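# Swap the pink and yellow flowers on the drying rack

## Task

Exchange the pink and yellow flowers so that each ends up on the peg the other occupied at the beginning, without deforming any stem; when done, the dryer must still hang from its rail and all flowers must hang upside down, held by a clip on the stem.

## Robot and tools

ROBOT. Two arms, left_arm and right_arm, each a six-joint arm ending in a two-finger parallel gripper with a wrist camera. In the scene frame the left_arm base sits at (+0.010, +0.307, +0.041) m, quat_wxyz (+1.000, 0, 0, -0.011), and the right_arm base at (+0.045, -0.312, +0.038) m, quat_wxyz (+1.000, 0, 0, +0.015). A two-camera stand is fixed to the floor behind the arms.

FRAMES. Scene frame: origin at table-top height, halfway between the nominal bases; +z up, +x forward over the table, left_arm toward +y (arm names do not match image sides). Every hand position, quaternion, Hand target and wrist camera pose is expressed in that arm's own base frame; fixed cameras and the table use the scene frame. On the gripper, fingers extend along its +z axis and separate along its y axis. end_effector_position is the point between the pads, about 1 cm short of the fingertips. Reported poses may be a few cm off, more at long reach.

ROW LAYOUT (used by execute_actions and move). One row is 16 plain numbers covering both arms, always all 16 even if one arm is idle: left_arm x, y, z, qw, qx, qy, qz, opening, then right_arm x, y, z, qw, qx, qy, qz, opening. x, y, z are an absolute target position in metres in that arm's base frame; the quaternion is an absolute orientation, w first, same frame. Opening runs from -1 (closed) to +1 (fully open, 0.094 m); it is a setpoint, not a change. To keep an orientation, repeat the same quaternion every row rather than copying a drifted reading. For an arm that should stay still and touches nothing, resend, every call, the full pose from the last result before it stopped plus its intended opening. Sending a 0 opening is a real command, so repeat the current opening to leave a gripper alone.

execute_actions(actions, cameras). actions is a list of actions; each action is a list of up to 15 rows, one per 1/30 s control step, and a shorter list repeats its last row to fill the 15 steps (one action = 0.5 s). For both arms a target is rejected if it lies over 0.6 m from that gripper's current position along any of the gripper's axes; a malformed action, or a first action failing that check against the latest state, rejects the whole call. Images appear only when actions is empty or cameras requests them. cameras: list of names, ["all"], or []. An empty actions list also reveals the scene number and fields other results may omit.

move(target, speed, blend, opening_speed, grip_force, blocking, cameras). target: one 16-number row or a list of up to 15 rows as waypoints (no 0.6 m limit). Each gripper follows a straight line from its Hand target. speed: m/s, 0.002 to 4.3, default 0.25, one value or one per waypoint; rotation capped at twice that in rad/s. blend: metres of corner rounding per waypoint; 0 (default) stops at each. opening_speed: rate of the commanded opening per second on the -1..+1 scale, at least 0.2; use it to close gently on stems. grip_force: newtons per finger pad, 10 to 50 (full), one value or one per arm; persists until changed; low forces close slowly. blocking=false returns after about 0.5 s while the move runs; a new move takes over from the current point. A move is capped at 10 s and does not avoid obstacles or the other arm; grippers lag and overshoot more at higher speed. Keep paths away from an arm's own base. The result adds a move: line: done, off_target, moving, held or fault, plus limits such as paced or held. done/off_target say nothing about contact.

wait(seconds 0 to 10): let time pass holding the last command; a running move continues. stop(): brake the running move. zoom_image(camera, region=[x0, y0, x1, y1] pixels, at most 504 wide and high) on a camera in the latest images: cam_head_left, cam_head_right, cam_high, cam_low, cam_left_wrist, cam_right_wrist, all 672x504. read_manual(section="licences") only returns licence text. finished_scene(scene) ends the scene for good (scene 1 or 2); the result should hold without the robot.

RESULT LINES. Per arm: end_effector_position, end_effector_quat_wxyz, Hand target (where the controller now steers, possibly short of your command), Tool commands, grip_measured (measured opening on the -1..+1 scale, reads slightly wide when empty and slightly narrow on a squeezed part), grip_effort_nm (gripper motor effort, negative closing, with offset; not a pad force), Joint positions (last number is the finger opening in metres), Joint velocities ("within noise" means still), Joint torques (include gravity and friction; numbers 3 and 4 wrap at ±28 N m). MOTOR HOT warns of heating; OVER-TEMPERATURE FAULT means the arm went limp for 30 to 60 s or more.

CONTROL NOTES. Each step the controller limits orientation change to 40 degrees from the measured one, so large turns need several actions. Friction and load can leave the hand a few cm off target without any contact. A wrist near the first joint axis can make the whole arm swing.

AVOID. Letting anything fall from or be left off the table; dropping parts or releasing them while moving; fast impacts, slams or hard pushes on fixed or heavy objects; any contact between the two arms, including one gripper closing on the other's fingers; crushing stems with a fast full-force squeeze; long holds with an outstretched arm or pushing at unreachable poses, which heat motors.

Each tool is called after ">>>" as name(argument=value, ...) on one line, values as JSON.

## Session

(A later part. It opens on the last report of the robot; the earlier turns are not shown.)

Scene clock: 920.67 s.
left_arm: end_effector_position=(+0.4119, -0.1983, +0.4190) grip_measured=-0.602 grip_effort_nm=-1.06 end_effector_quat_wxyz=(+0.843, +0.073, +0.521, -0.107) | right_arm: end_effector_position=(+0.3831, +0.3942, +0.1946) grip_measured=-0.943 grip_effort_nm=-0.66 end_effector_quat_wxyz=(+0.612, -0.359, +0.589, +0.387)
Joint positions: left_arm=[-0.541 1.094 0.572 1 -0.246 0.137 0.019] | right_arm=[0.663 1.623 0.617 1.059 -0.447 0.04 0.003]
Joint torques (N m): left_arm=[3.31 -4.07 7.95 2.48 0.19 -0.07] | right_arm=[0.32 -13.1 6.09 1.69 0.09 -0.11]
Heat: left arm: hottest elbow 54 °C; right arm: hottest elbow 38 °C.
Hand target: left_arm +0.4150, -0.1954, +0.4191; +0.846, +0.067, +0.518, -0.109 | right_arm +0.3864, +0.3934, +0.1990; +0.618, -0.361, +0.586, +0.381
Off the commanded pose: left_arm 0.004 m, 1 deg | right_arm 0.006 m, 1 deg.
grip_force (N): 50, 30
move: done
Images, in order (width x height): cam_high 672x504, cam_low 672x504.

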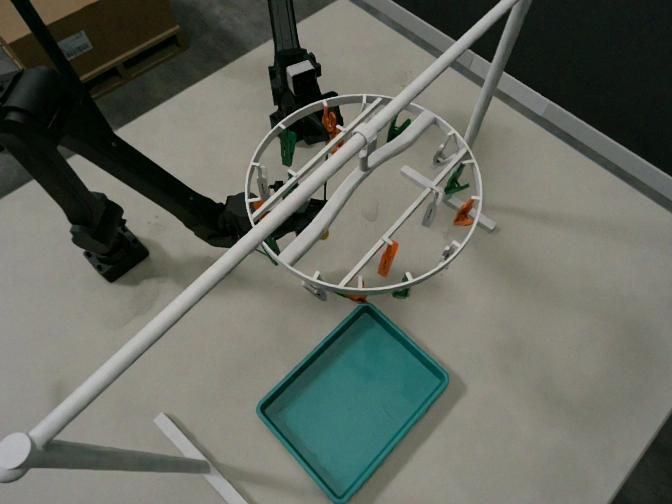

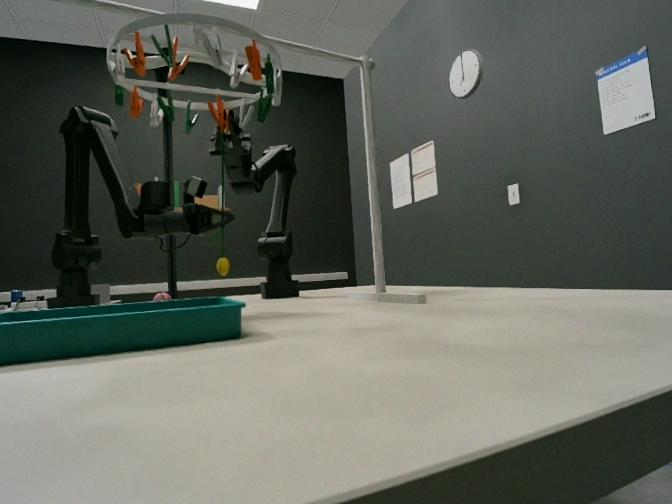

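>>> move(target=[[0.4150, -0.1955, 0.4190, 0.8456, 0.0668, 0.5182, -0.1091, -0.75, 0.3875, 0.4070, 0.199, 0.6175, -0.3612, 0.5860, 0.3806, -1]], speed=0.04, cameras=["cam_low", "cam_high"])

>>> zoom_image(camera="cam_low", region=[200, 100, 250, 160])

>>> zoom_image(camera="cam_high", region=[310, 110, 370, 200])

Scene clock: 927.23 s.
left_arm: end_effector_position=(+0.4119, -0.1983, +0.4190) grip_measured=-0.602 grip_effort_nm=-1.06 end_effector_quat_wxyz=(+0.843, +0.073, +0.521, -0.107) | right_arm: end_effector_position=(+0.3824, +0.3968, +0.1927) grip_measured=-0.943 grip_effort_nm=-0.66 end_effector_quat_wxyz=(+0.611, -0.355, +0.595, +0.383)
Joint positions: left_arm=[-0.541 1.094 0.572 1 -0.246 0.137 0.019] | right_arm=[0.675 1.623 0.617 1.051 -0.422 0.04 0.003]
Joint torques (N m): left_arm=[3.19 -4.13 7.97 2.48 0.19 -0.06] | right_arm=[1.14 -11.58 7.91 1.62 0.11 -0.13]
Heat: left arm: hottest elbow 53 °C; right arm: hottest elbow 38 °C.
Hand target: left_arm +0.4150, -0.1954, +0.4191; +0.846, +0.067, +0.518, -0.109 | right_arm +0.3871, +0.4066, +0.1991; +0.618, -0.361, +0.586, +0.381
Off the commanded pose: left_arm 0.004 m, 1 deg | right_arm 0.013 m, 1 deg.
grip_force (N): 50, 30
move: off_target (right_arm)
Images, in order (width x height): cam_high 672x504, cam_low 672x504.

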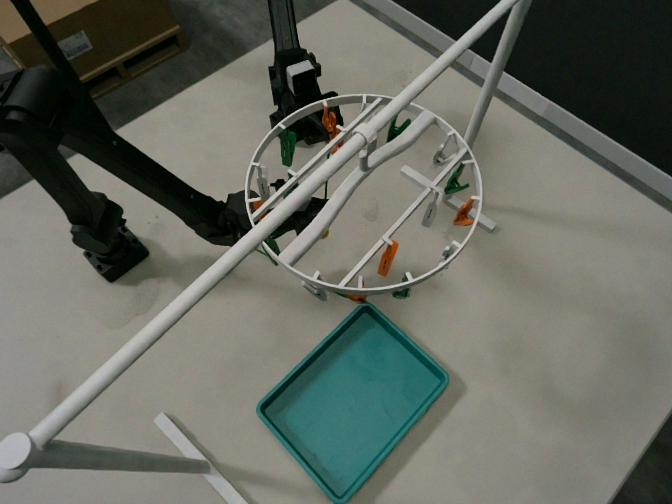

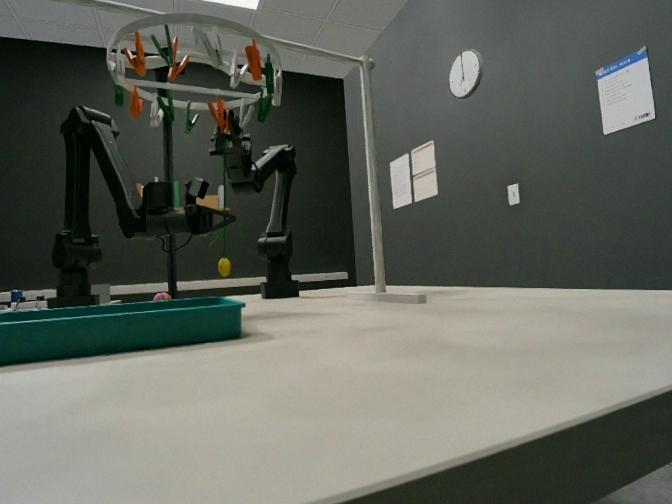

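Scaled by 8.400 from the camera's 672x504 image, which has a finer 960x720 frame.

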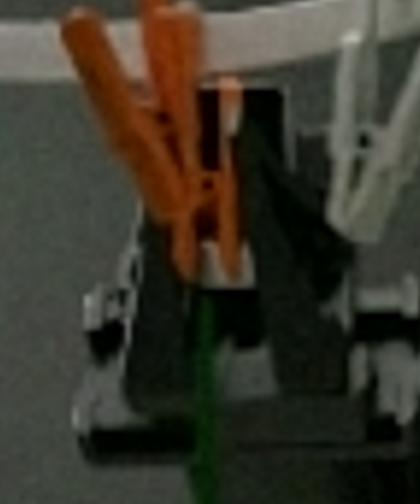

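Scaled by 5.600 from the camera's 672x504 image, which has a finer 960x720 frame.

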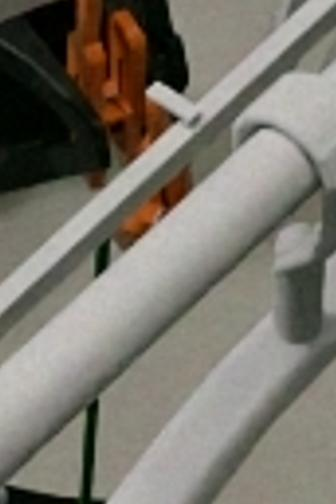

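>>> move(target=[[0.4150, -0.1955, 0.4190, 0.8456, 0.0668, 0.5182, -0.1091, -0.75, 0.3895, 0.4090, 0.212, 0.6175, -0.3612, 0.5860, 0.3806, -1]], speed=0.03, cameras=["cam_low", "cam_right_wrist"])

>>> zoom_image(camera="cam_low", region=[200, 100, 250, 160])

Scene clock: 932.40 s.
left_arm: end_effector_position=(+0.4119, -0.1983, +0.4190) grip_measured=-0.602 grip_effort_nm=-1.06 end_effector_quat_wxyz=(+0.843, +0.073, +0.521, -0.107) | right_arm: end_effector_position=(+0.3819, +0.3963, +0.1911) grip_measured=-0.943 grip_effort_nm=-0.66 end_effector_quat_wxyz=(+0.602, -0.356, +0.605, +0.381)
Joint positions: left_arm=[-0.541 1.094 0.572 1 -0.246 0.137 0.019] | right_arm=[0.675 1.605 0.617 1.004 -0.421 0.04 0.003]
Joint torques (N m): left_arm=[3.25 -4.07 7.98 2.48 0.19 -0.06] | right_arm=[1.38 -12.92 9.06 1.68 0.07 -0.11]
Heat: left arm: hottest elbow 53 °C; right arm: hottest elbow 38 °C.
Hand target: left_arm +0.4150, -0.1954, +0.4191; +0.846, +0.067, +0.518, -0.109 | right_arm +0.3886, +0.4081, +0.2122; +0.618, -0.361, +0.586, +0.381
Off the commanded pose: left_arm 0.004 m, 1 deg | right_arm 0.026 m, 3 deg.
grip_force (N): 50, 30
move: off_target (right_arm)
camera_calibration:
cam_right_wrist: T_world_to_cam=[[0.891893, -0.451601, -0.024164, -0.15817], [-0.201439, -0.34886, -0.91527, 0.430426], [0.404907, 0.82119, -0.402116, -0.31438], [0, 0, 0, 1]] pos_world=[0.35507, 0.336895, 0.263717]
Images, in order (width x height): cam_low 672x504, cam_right_wrist 672x504.

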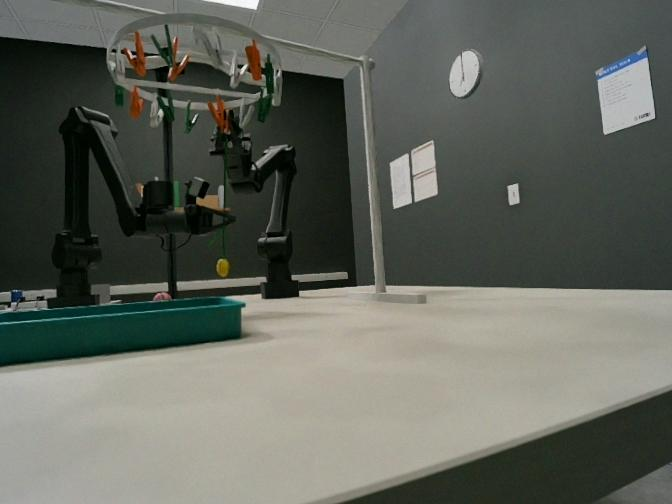

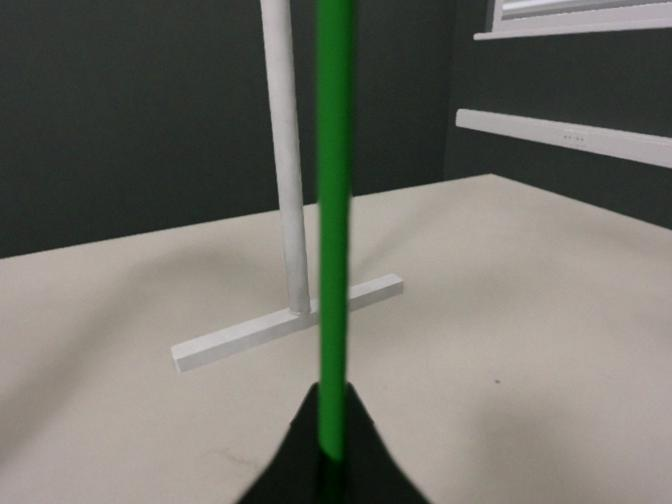

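Scaled by 8.400 from the camera's 672x504 image, which has a finer 960x720 frame.

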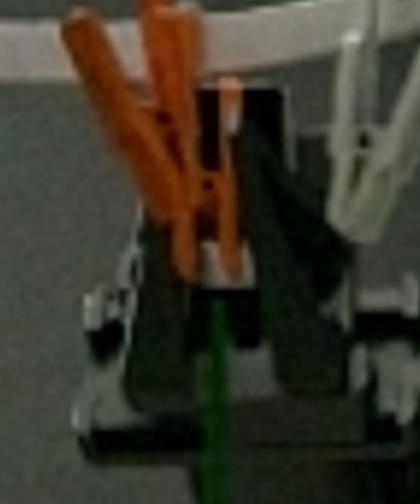

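>>> move(target=[[0.4150, -0.1955, 0.4190, 0.8456, 0.0668, 0.5182, -0.1091, -0.75, 0.3890, 0.4070, 0.224, 0.6220, -0.3585, 0.5816, 0.3834, -1]], speed=0.03, cameras=["cam_low"])

>>> zoom_image(camera="cam_low", region=[200, 100, 250, 160])

Scene clock: 936.93 s.
left_arm: end_effector_position=(+0.4119, -0.1983, +0.4190) grip_measured=-0.602 grip_effort_nm=-1.07 end_effector_quat_wxyz=(+0.843, +0.073, +0.521, -0.107) | right_arm: end_effector_position=(+0.3807, +0.3953, +0.2017) grip_measured=-0.943 grip_effort_nm=-0.67 end_effector_quat_wxyz=(+0.607, -0.355, +0.600, +0.382)
Joint positions: left_arm=[-0.541 1.094 0.572 1 -0.246 0.137 0.019] | right_arm=[0.675 1.58 0.617 0.993 -0.421 0.04 0.003]
Joint torques (N m): left_arm=[3.31 -4.13 7.97 2.48 0.19 -0.07] | right_arm=[1.08 -12.75 9.26 1.65 -0.03 -0.05]
Heat: left arm: hottest elbow 53 °C; right arm: hottest elbow 39 °C.
Hand target: left_arm +0.4150, -0.1954, +0.4191; +0.846, +0.067, +0.518, -0.109 | right_arm +0.3880, +0.4060, +0.2241; +0.622, -0.358, +0.582, +0.383
Off the commanded pose: left_arm 0.004 m, 1 deg | right_arm 0.027 m, 3 deg.
grip_force (N): 50, 30
move: off_target (right_arm)
Images, in order (width x height): cam_low 672x504.

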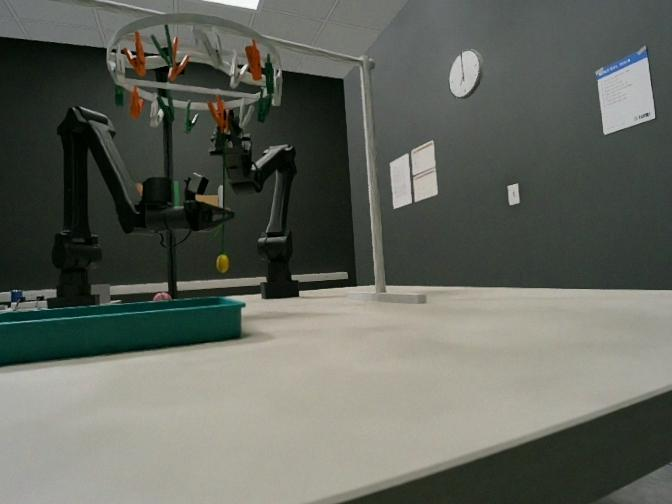

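Scaled by 8.400 from the camera's 672x504 image, which has a finer 960x720 frame.

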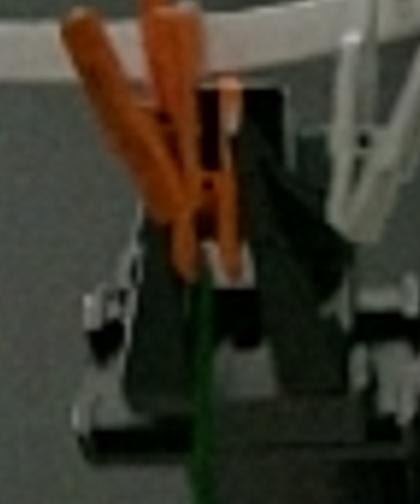

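>>> move(target=[[0.4150, -0.1955, 0.4190, 0.8456, 0.0668, 0.5182, -0.1091, -0.75, 0.3900, 0.4070, 0.2345, 0.6220, -0.3585, 0.5816, 0.3834, -1]], speed=0.03, cameras=["cam_low", "cam_left_wrist", "cam_high"])

>>> zoom_image(camera="cam_low", region=[200, 100, 250, 160])

>>> zoom_image(camera="cam_high", region=[310, 110, 370, 200])

Scene clock: 941.70 s.
left_arm: end_effector_position=(+0.4119, -0.1983, +0.4190) grip_measured=-0.602 grip_effort_nm=-1.06 end_effector_quat_wxyz=(+0.843, +0.073, +0.521, -0.107) | right_arm: end_effector_position=(+0.3820, +0.3964, +0.2127) grip_measured=-0.943 grip_effort_nm=-0.67 end_effector_quat_wxyz=(+0.607, -0.355, +0.599, +0.382)
Joint positions: left_arm=[-0.541 1.094 0.572 1 -0.246 0.137 0.019] | right_arm=[0.675 1.553 0.629 0.956 -0.421 0.04 0.003]
Joint torques (N m): left_arm=[3.25 -4.13 7.97 2.5 0.18 -0.07] | right_arm=[0.91 -12.69 9.43 1.7 -0.07 -0.05]
Heat: left arm: hottest elbow 53 °C; right arm: hottest elbow 39 °C.
Hand target: left_arm +0.4150, -0.1954, +0.4191; +0.846, +0.067, +0.518, -0.109 | right_arm +0.3892, +0.4061, +0.2346; +0.622, -0.358, +0.581, +0.383
Off the commanded pose: left_arm 0.004 m, 1 deg | right_arm 0.026 m, 3 deg.
grip_force (N): 50, 30
move: off_target (right_arm)
camera_calibration:
cam_left_wrist: T_world_to_cam=[[-0.246092, -0.969032, -0.0203933, -0.0823014], [0.0320607, 0.0128904, -0.999403, 0.445922], [0.968716, -0.246599, 0.0278956, -0.367235], [0, 0, 0, 1]] pos_world=[0.321197, -0.176061, 0.454221]
Images, in order (width x height): cam_high 672x504, cam_low 672x504, cam_left_wrist 672x504.

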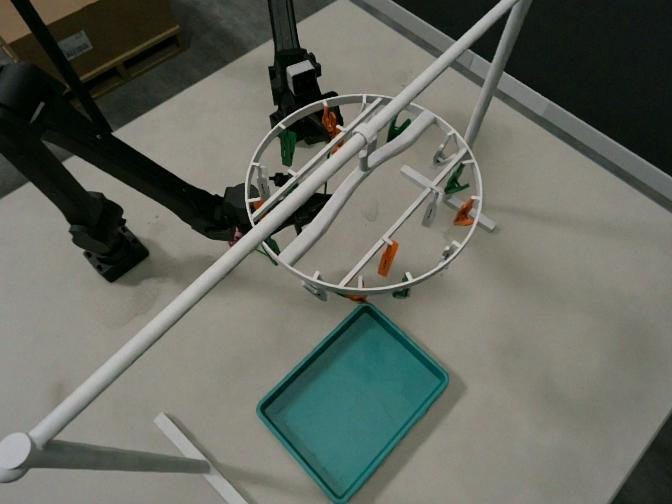

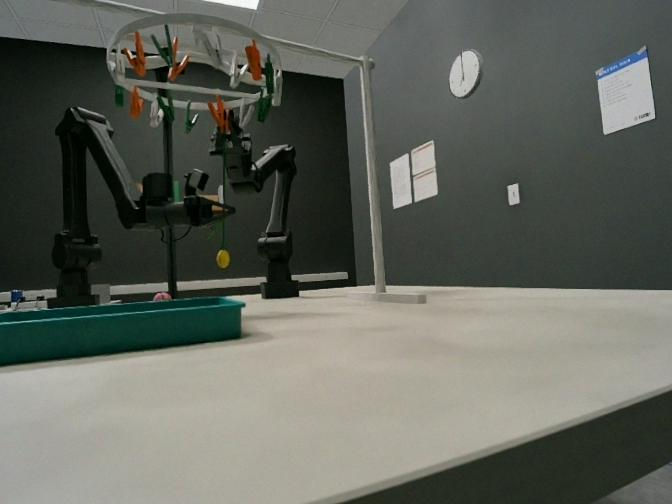

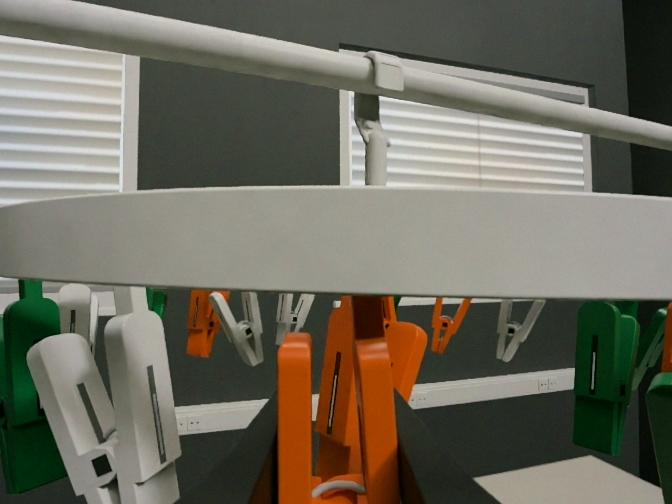

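Scaled by 8.400 from the camera's 672x504 image, which has a finer 960x720 frame.

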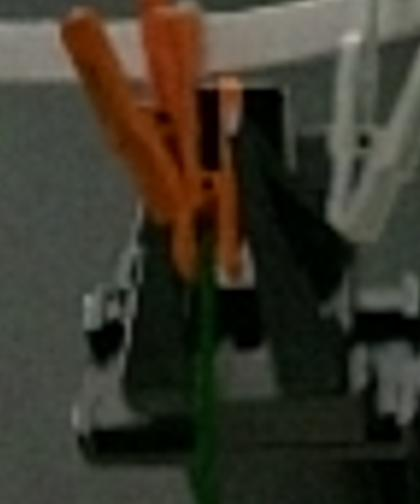

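Scaled by 5.600 from the camera's 672x504 image, which has a finer 960x720 frame.

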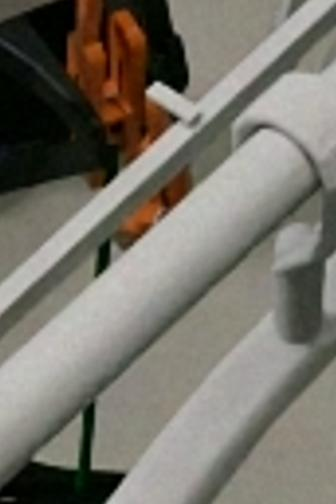

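>>> move(target=[[0.4150, -0.1955, 0.4190, 0.8456, 0.0668, 0.5182, -0.1091, -0.3, 0.3900, 0.4070, 0.2345, 0.6220, -0.3585, 0.5816, 0.3834, -1]], speed=0.03, opening_speed=0.25, cameras=["cam_low", "cam_left_wrist", "cam_high", "cam_right_wrist"])

>>> zoom_image(camera="cam_low", region=[200, 100, 250, 160])

>>> zoom_image(camera="cam_high", region=[310, 110, 370, 200])

Scene clock: 949.47 s.
left_arm: end_effector_position=(+0.4119, -0.1984, +0.4190) grip_measured=-0.302 grip_effort_nm=0.05 end_effector_quat_wxyz=(+0.843, +0.073, +0.521, -0.108) | right_arm: end_effector_position=(+0.3820, +0.3964, +0.2127) grip_measured=-0.943 grip_effort_nm=-0.66 end_effector_quat_wxyz=(+0.607, -0.355, +0.599, +0.382)
Joint positions: left_arm=[-0.541 1.094 0.572 1 -0.246 0.137 0.033] | right_arm=[0.675 1.553 0.629 0.956 -0.421 0.04 0.003]
Joint torques (N m): left_arm=[3.25 -4.13 7.97 2.5 0.18 -0.06] | right_arm=[0.91 -12.57 9.4 1.69 -0.08 -0.06]
Heat: left arm: hottest elbow 52 °C; right arm: hottest elbow 40 °C.
Hand target: left_arm +0.4150, -0.1954, +0.4191; +0.846, +0.067, +0.518, -0.109 | right_arm +0.3892, +0.4061, +0.2347; +0.622, -0.358, +0.581, +0.383
Off the commanded pose: left_arm 0.004 m, 1 deg | right_arm 0.026 m, 3 deg.
grip_force (N): 50, 30
move: off_target (right_arm)
camera_calibration:
cam_left_wrist: T_world_to_cam=[[-0.246593, -0.968908, -0.0202191, -0.0821972], [0.0320222, 0.0127057, -0.999406, 0.445903], [0.96859, -0.247094, 0.0278934, -0.367281], [0, 0, 0, 1]] pos_world=[0.321196, -0.17606, 0.454221]
cam_right_wrist: T_world_to_cam=[[0.892305, -0.451094, -0.0175039, -0.159439], [-0.189829, -0.339755, -0.921158, 0.443426], [0.409582, 0.825276, -0.388795, -0.312091], [0, 0, 0, 1]] pos_world=[0.35427, 0.336295, 0.284335]
Images, in order (width x height): cam_high 672x504, cam_low 672x504, cam_left_wrist 672x504, cam_right_wrist 672x504.

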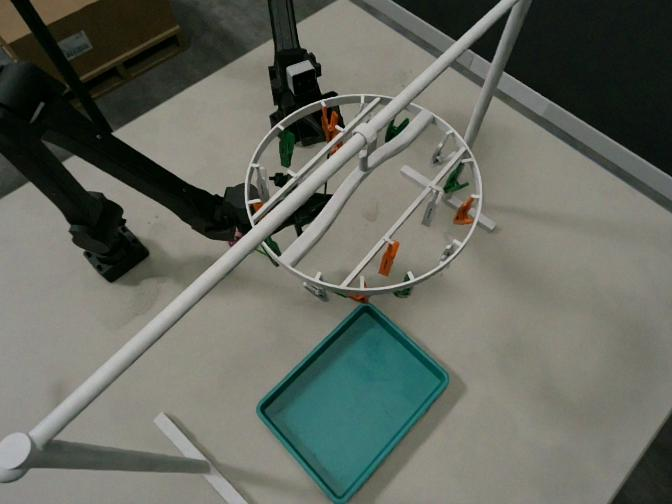

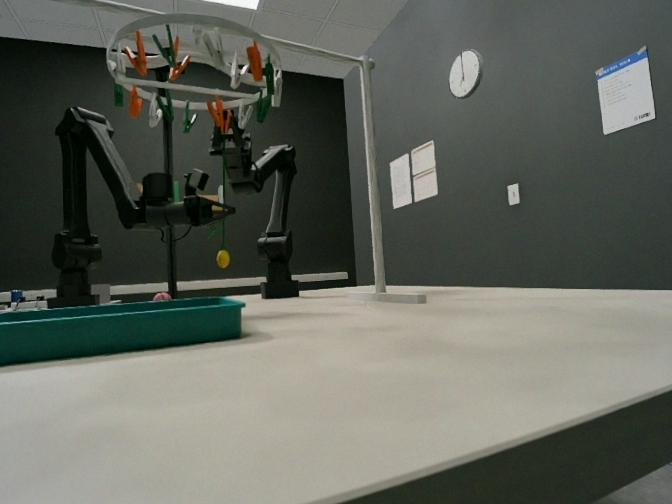

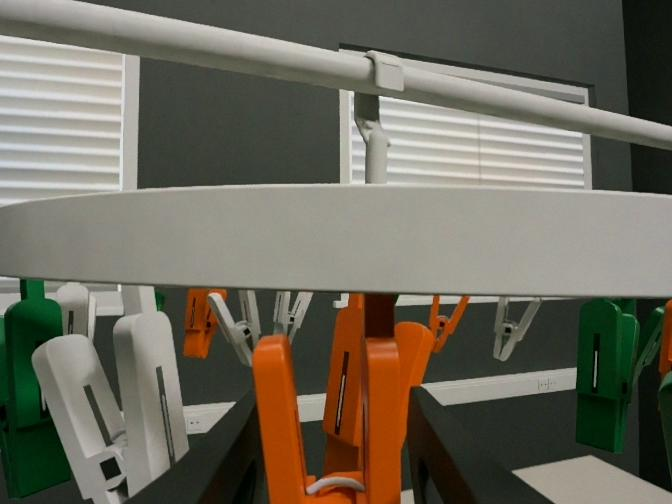

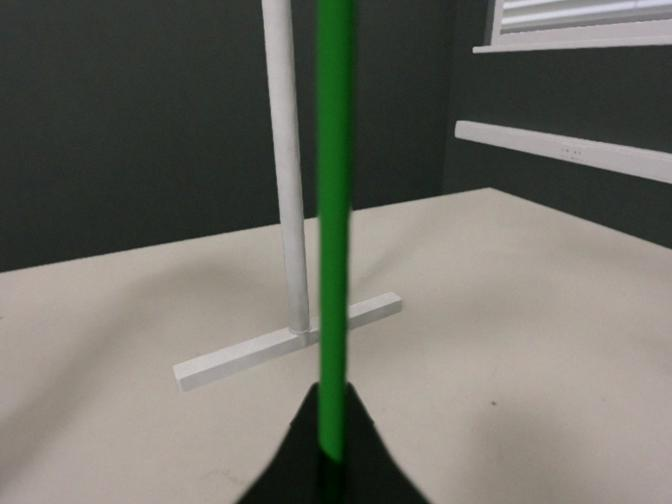

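Scaled by 8.400 from the camera's 672x504 image, which has a finer 960x720 frame.

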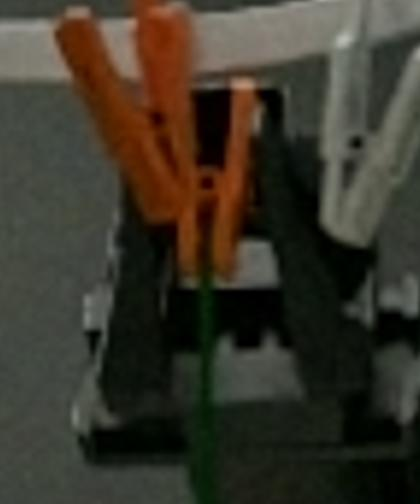

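Scaled by 5.600 from the camera's 672x504 image, which has a finer 960x720 frame.

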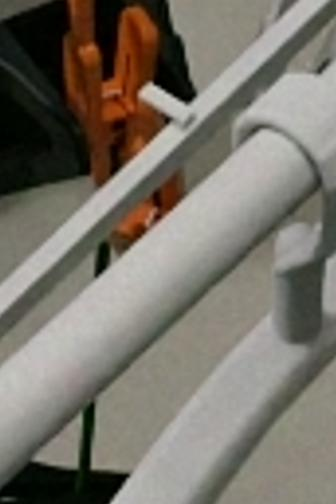

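>>> move(target=[[0.4150, -0.1955, 0.4190, 0.8456, 0.0668, 0.5182, -0.1091, 0.064, 0.3900, 0.4070, 0.2345, 0.6220, -0.3585, 0.5816, 0.3834, -0.75]], speed=0.03, opening_speed=0.25, cameras=["cam_low", "cam_left_wrist", "cam_right_wrist"])

>>> zoom_image(camera="cam_low", region=[180, 80, 270, 290])

Scene clock: 954.63 s.
left_arm: end_effector_position=(+0.4119, -0.1984, +0.4190) grip_measured=+0.061 grip_effort_nm=0.05 end_effector_quat_wxyz=(+0.843, +0.073, +0.521, -0.108) | right_arm: end_effector_position=(+0.3820, +0.3964, +0.2129) grip_measured=-0.752 grip_effort_nm=0.08 end_effector_quat_wxyz=(+0.607, -0.355, +0.599, +0.382)
Joint positions: left_arm=[-0.541 1.094 0.572 1 -0.246 0.137 0.05] | right_arm=[0.675 1.553 0.629 0.956 -0.421 0.04 0.012]
Joint torques (N m): left_arm=[3.25 -4.19 7.98 2.5 0.17 -0.06] | right_arm=[1.14 -12.81 9.43 1.73 -0.08 -0.05]
Heat: left arm: hottest elbow 52 °C; right arm: hottest elbow 41 °C.
Hand target: left_arm +0.4150, -0.1954, +0.4191; +0.846, +0.067, +0.518, -0.109 | right_arm +0.3892, +0.4061, +0.2348; +0.622, -0.358, +0.581, +0.383
Off the commanded pose: left_arm 0.004 m, 1 deg | right_arm 0.025 m, 3 deg.
grip_force (N): 50, 30
move: off_target (right_arm)
camera_calibration:
cam_left_wrist: T_world_to_cam=[[-0.246593, -0.968908, -0.0202191, -0.0821972], [0.0320222, 0.0127057, -0.999406, 0.445903], [0.96859, -0.247094, 0.0278934, -0.367281], [0, 0, 0, 1]] pos_world=[0.321196, -0.17606, 0.454221]
cam_right_wrist: T_world_to_cam=[[0.892324, -0.451063, -0.0173233, -0.159415], [-0.189496, -0.33949, -0.921324, 0.443432], [0.409694, 0.825402, -0.38841, -0.312163], [0, 0, 0, 1]] pos_world=[0.35417, 0.336295, 0.284535]
Images, in order (width x height): cam_low 672x504, cam_left_wrist 672x504, cam_right_wrist 672x504.

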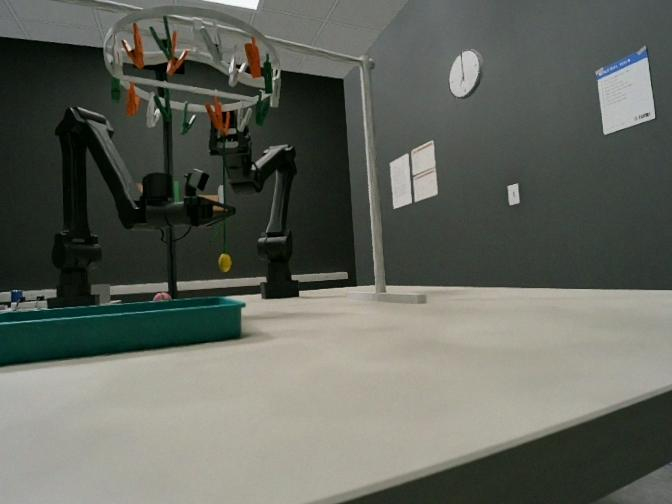

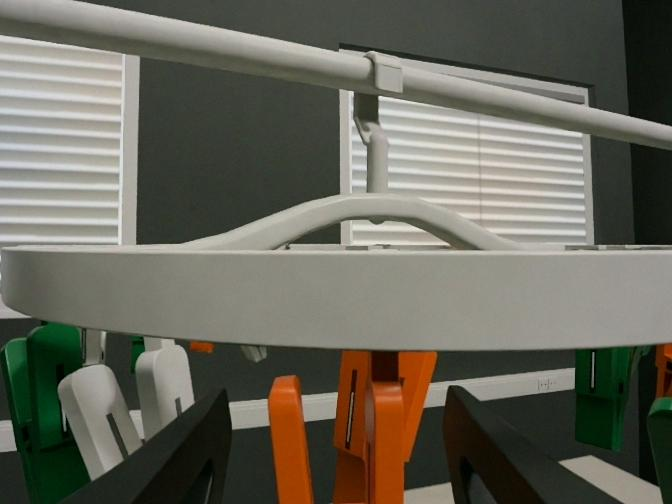

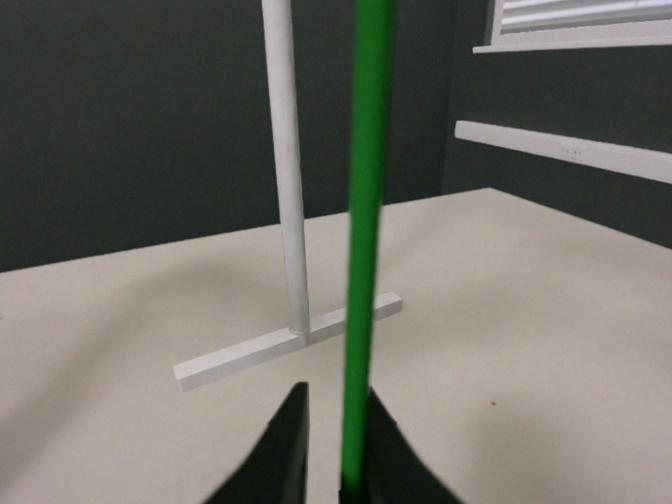

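Scaled by 2.400 from the camera's 672x504 image, which has a finer 960x720 frame.

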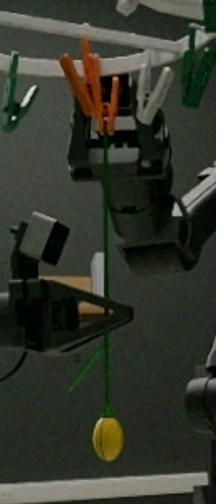

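>>> move(target=[[0.4150, -0.1955, 0.4190, 0.8456, 0.0668, 0.5182, -0.1091, 0.064, 0.3900, 0.4070, 0.2345, 0.6220, -0.3585, 0.5816, 0.3834, 0.0], [0.3400, -0.1760, 0.3850, 0.8456, 0.0668, 0.5182, -0.1091, 0.064, 0.3340, 0.2950, 0.2250, 0.6220, -0.3585, 0.5816, 0.3834, 0.0]], speed=0.08, opening_speed=0.3, cameras=["all"])

>>> zoom_image(camera="cam_low", region=[180, 80, 270, 290])

>>> zoom_image(camera="cam_left_wrist", region=[270, 100, 430, 400])

Scene clock: 963.73 s.
left_arm: end_effector_position=(+0.3458, -0.1755, +0.3765) grip_measured=+0.062 grip_effort_nm=0.05 end_effector_quat_wxyz=(+0.838, +0.068, +0.530, -0.106) | right_arm: end_effector_position=(+0.3351, +0.3005, +0.2246) grip_measured=-0.001 grip_effort_nm=0.08 end_effector_quat_wxyz=(+0.619, -0.362, +0.582, +0.384)
Joint positions: left_arm=[-0.61 0.925 0.358 1.036 -0.321 0.16 0.05] | right_arm=[0.512 1.317 0.391 0.998 -0.599 0.04 0.047]
Joint torques (N m): left_arm=[2.02 -3.49 7.68 2.45 0.03 0.16] | right_arm=[-0.21 -7.47 5.29 2.4 -0.05 0.09]
Heat: left arm: hottest elbow 52 °C; right arm: hottest elbow 41 °C.
Hand target: left_arm +0.3401, -0.1758, +0.3849; +0.846, +0.067, +0.518, -0.109 | right_arm +0.3340, +0.2952, +0.2250; +0.622, -0.358, +0.581, +0.383
Off the commanded pose: left_arm 0.010 m, 2 deg | right_arm 0.006 m, 1 deg.
grip_force (N): 50, 30
move: done
camera_calibration:
cam_left_wrist: T_world_to_cam=[[-0.240212, -0.970648, -0.0118292, -0.0829525], [0.0111311, 0.00943095, -0.999894, 0.412123], [0.970657, -0.240318, 0.00853898, -0.288666], [0, 0, 0, 1]] pos_world=[0.255682, -0.153776, 0.413563]
cam_right_wrist: T_world_to_cam=[[0.898998, -0.437823, 0.0106756, -0.173152], [-0.148789, -0.328258, -0.932796, 0.398294], [0.411904, 0.836993, -0.360246, -0.219812], [0, 0, 0, 1]] pos_world=[0.305466, 0.238914, 0.29419]

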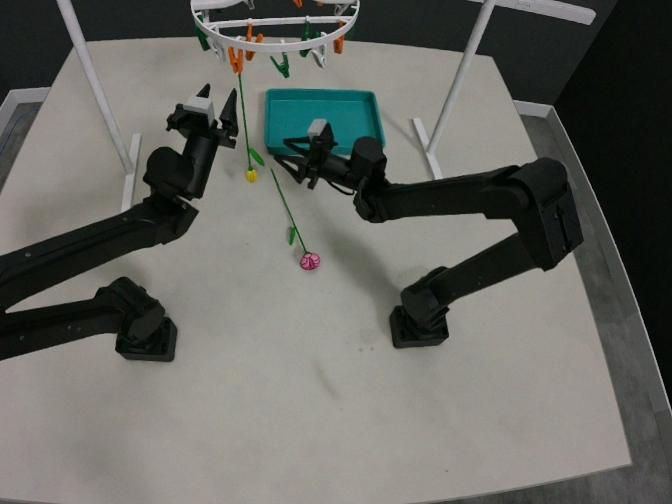

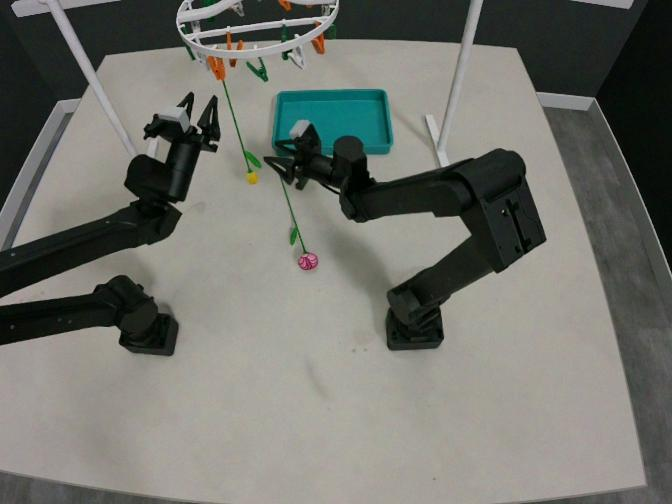

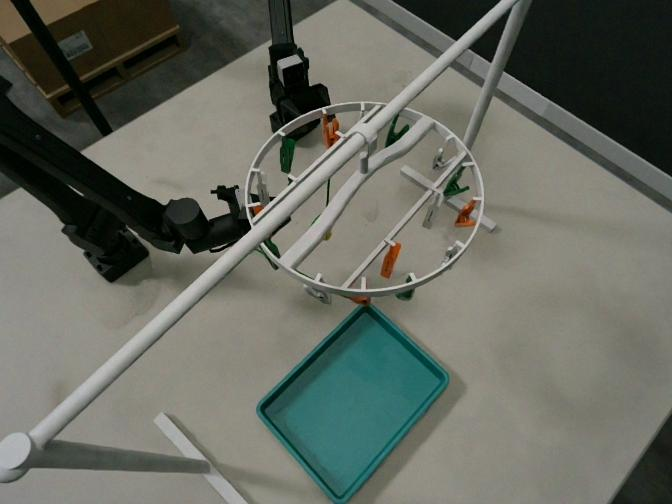

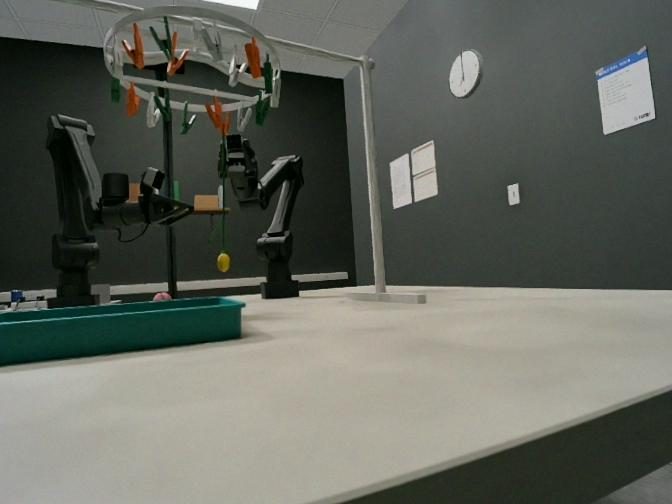

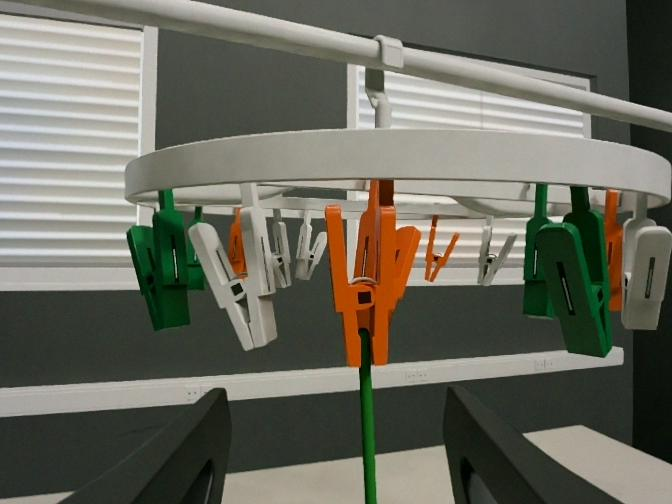

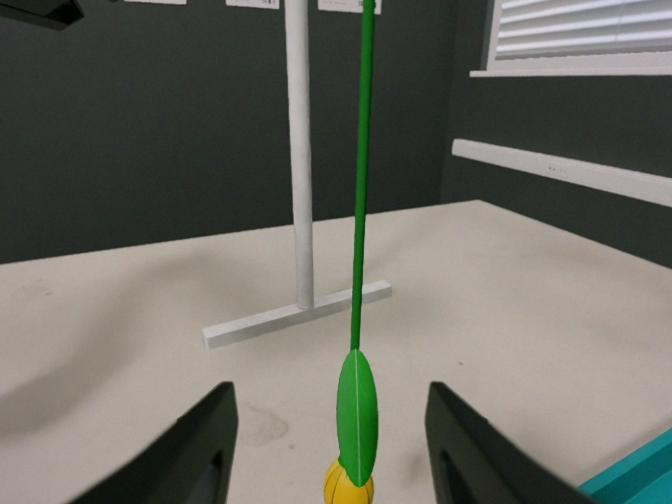

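Scaled by 2.400 from the camera's 672x504 image, which has a finer 960x720 frame.

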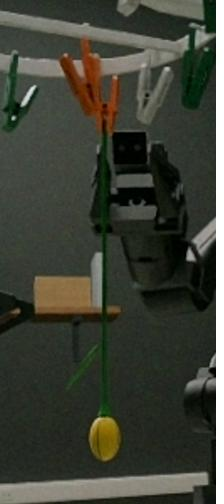

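Scaled by 1.680 from the camera's 672x504 image, which has a finer 960x720 frame.

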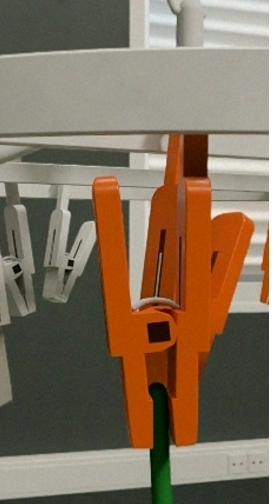

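>>> move(target=[[0.25, -0.28, 0.33, 0.5, 0.0, 0.8660, 0.0, 0.062, 0.29, 0.17, 0.30, 0.6682, -0.2855, 0.6123, 0.3116, 0.0], [0.375, -0.315, 0.14, 0.0172, -0.1848, 0.9826, 0.0032, -0.3, 0.3858, 0.0953, 0.372, 0.6947, -0.3040, 0.4864, 0.4341, 0.0]], speed=0.25, blend=[0.02, 0], cameras=["cam_left_wrist", "cam_right_wrist", "cam_head_left", "cam_low"])

Scene clock: 997.27 s.
left_arm: end_effector_position=(+0.3608, -0.3052, +0.1272) grip_measured=-0.297 grip_effort_nm=-0.12 end_effector_quat_wxyz=(+0.009, -0.178, +0.984, +0.015) | right_arm: end_effector_position=(+0.3762, +0.0999, +0.3573) grip_measured=-0.001 grip_effort_nm=0.08 end_effector_quat_wxyz=(+0.685, -0.296, +0.505, +0.434)
Joint positions: left_arm=[-0.713 1.64 1.297 -1.239 -0.033 -1.071 0.033] | right_arm=[-0.153 1.274 0.513 1.569 -1.121 0.789 0.047]
Joint torques (N m): left_arm=[2.9 -11.22 10.97 -0.02 0.06 -0.05] | right_arm=[-0.09 -5.25 9.73 1.46 0.52 0.2]
Heat: left arm: hottest elbow 53 °C; right arm: hottest elbow 38 °C.
Hand target: left_arm +0.3745, -0.3145, +0.1402; +0.017, -0.185, +0.983, +0.003 | right_arm +0.3850, +0.0955, +0.3721; +0.694, -0.302, +0.495, +0.428
Off the commanded pose: left_arm 0.021 m, 2 deg | right_arm 0.018 m, 3 deg.
joint sent to its limit (right arm) — joint 4 (wrist pitch), upper limit. The joint targets still meet the commanded pose.
grip_force (N): 50, 30
move: off_target (left_arm, right_arm); target 2's new opening was sent with left_arm's hand 0.021 m and 2 deg from that target
camera_calibration:
cam_left_wrist: T_world_to_cam=[[0.337373, -0.940839, -0.0316444, -0.404962], [-0.858658, -0.321335, 0.399312, 0.198671], [-0.385856, -0.107545, -0.916269, 0.315354], [0, 0, 0, 1]] pos_world=[0.428895, -0.283249, 0.196802]
cam_right_wrist: T_world_to_cam=[[0.894798, -0.445951, -0.0215589, -0.285402], [-0.067428, -0.0872449, -0.993902, 0.429499], [0.441351, 0.890795, -0.108136, -0.127598], [0, 0, 0, 1]] pos_world=[0.340653, 0.02386, 0.406929]
Images, in order (width x height): cam_head_left 672x504, cam_low 672x504, cam_left_wrist 672x504, cam_right_wrist 672x504.

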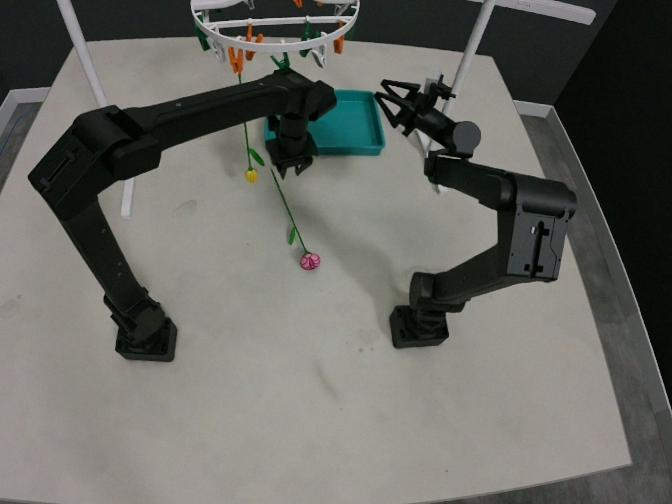

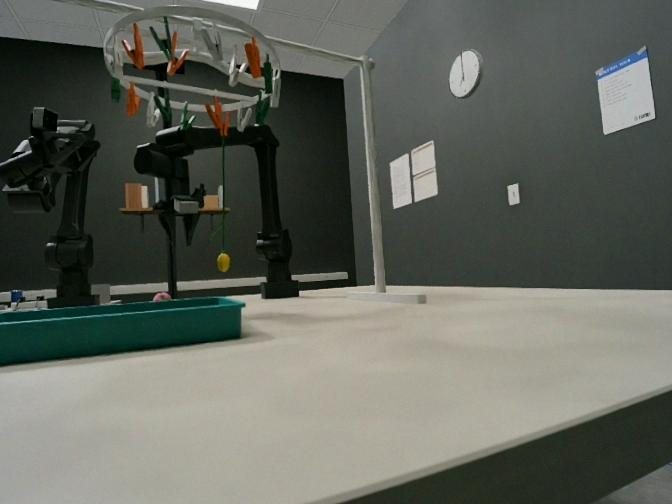

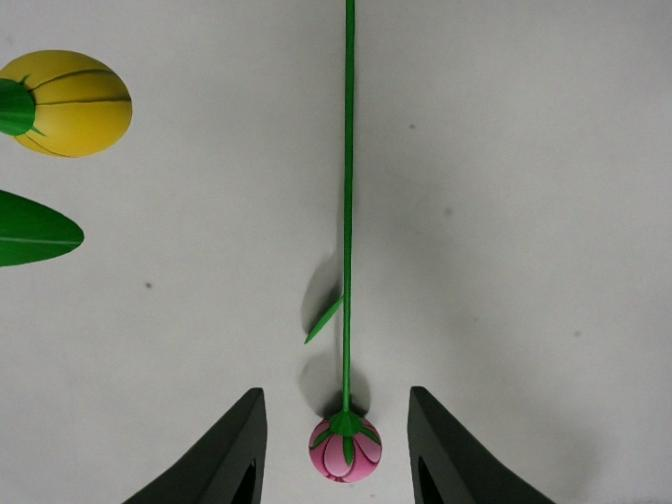

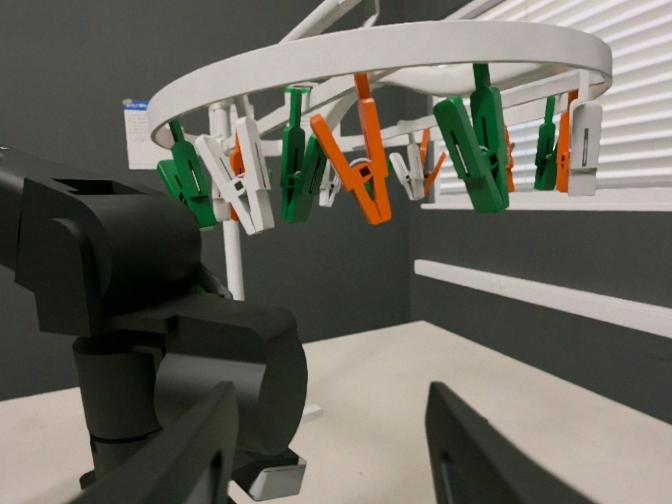

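>>> move(target=[[0.345, -0.3175, 0.14, -0.0171, -0.1848, 0.9826, -0.0032, -0.3, 0.3858, 0.0953, 0.372, 0.6947, -0.3040, 0.4864, 0.4341, 0.0], [0.347, -0.3175, 0.035, -0.0171, -0.1848, 0.9826, -0.0032, -0.3, 0.3858, 0.0953, 0.372, 0.6947, -0.3040, 0.4864, 0.4341, 0.0]], speed=0.1, cameras=["cam_left_wrist", "cam_low"])

Scene clock: 1014.77 s.
left_arm: end_effector_position=(+0.3472, -0.3127, +0.0405) grip_measured=-0.298 grip_effort_nm=-0.12 end_effector_quat_wxyz=(-0.016, -0.184, +0.983, -0.002) | right_arm: end_effector_position=(+0.3762, +0.0999, +0.3573) grip_measured=-0.001 grip_effort_nm=0.08 end_effector_quat_wxyz=(+0.685, -0.296, +0.505, +0.434)
Joint positions: left_arm=[-0.721 1.731 1.164 -1.02 0.029 -1.091 0.033] | right_arm=[-0.153 1.274 0.513 1.569 -1.121 0.789 0.047]
Joint torques (N m): left_arm=[2.02 -11.52 6.8 0.85 0.09 -0.04] | right_arm=[0.03 -5.48 9.76 1.47 0.5 0.18]
Heat: left arm: hottest elbow 57 °C; right arm: hottest elbow 38 °C.
Hand target: left_arm +0.3469, -0.3175, +0.0352; -0.017, -0.185, +0.983, -0.003 | right_arm +0.3850, +0.0955, +0.3721; +0.694, -0.302, +0.494, +0.428
Off the commanded pose: left_arm 0.007 m, 0 deg | right_arm 0.018 m, 3 deg.
joint sent to its limit (right arm) — joint 4 (wrist pitch), upper limit. The joint targets still meet the commanded pose.
grip_force (N): 50, 30
move: off_target (right_arm)
camera_calibration:
cam_left_wrist: T_world_to_cam=[[0.348855, -0.937157, -0.00613782, -0.414003], [-0.835635, -0.314016, 0.450675, 0.211471], [-0.42428, -0.152091, -0.892667, 0.228274], [0, 0, 0, 1]] pos_world=[0.417992, -0.286862, 0.105926]
Images, in order (width x height): cam_low 672x504, cam_left_wrist 672x504.

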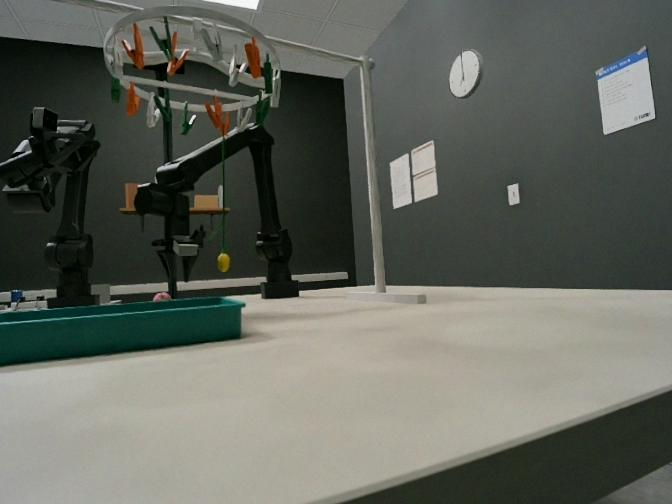

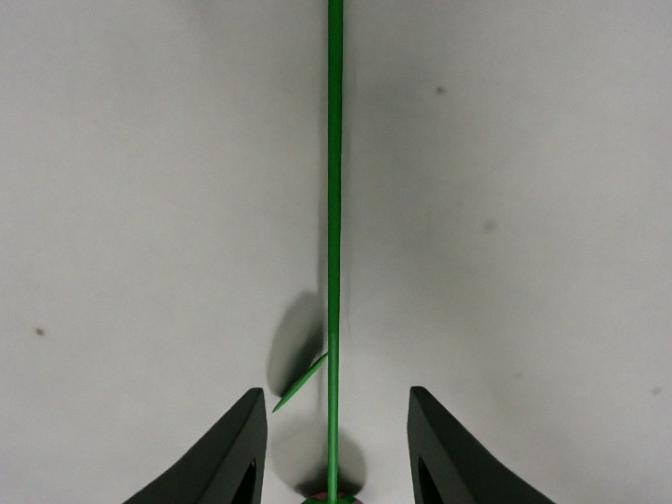

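>>> move(target=[[0.347, -0.3175, -0.0275, -0.0171, -0.1848, 0.9826, -0.0032, -0.3, 0.3858, 0.0953, 0.372, 0.6947, -0.3040, 0.4864, 0.4341, 0.0]], speed=0.07, cameras=["cam_left_wrist", "cam_low"])

Scene clock: 1025.53 s.
left_arm: end_effector_position=(+0.3483, -0.3137, -0.0210) grip_measured=-0.298 grip_effort_nm=-0.12 end_effector_quat_wxyz=(-0.016, -0.184, +0.983, -0.003) | right_arm: end_effector_position=(+0.3762, +0.0999, +0.3573) grip_measured=-0.001 grip_effort_nm=0.08 end_effector_quat_wxyz=(+0.685, -0.296, +0.505, +0.434)
Joint positions: left_arm=[-0.721 1.832 1.111 -0.865 0.029 -1.091 0.033] | right_arm=[-0.153 1.274 0.513 1.569 -1.121 0.789 0.047]
Joint torques (N m): left_arm=[2.08 -11.87 6 0.88 0.09 -0.04] | right_arm=[-0.15 -5.36 9.7 1.42 0.51 0.19]
Heat: left arm: hottest elbow 55 °C; right arm: hottest elbow 38 °C.
Hand target: left_arm +0.3468, -0.3174, -0.0274; -0.017, -0.185, +0.983, -0.003 | right_arm +0.3850, +0.0955, +0.3721; +0.694, -0.302, +0.494, +0.428
Off the commanded pose: left_arm 0.008 m, 0 deg | right_arm 0.018 m, 3 deg.
joint sent to its limit (right arm) — joint 4 (wrist pitch), upper limit. The joint targets still meet the commanded pose.
grip_force (N): 50, 30
move: off_target (right_arm)
camera_calibration:
cam_left_wrist: T_world_to_cam=[[0.348798, -0.937189, -0.0041622, -0.415641], [-0.836403, -0.313285, 0.449758, 0.240266], [-0.422812, -0.153393, -0.893141, 0.172783], [0, 0, 0, 1]] pos_world=[0.418989, -0.287759, 0.0445284]
Images, in order (width x height): cam_low 672x504, cam_left_wrist 672x504.

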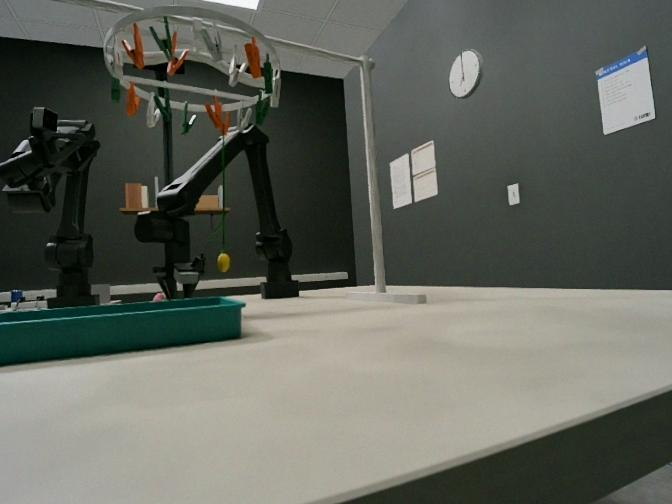

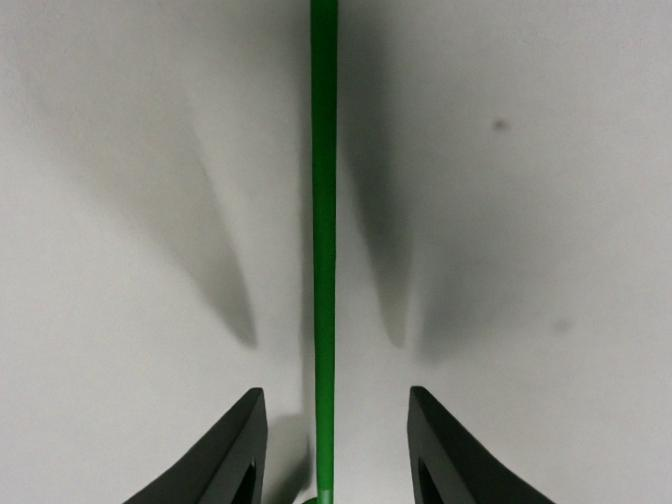

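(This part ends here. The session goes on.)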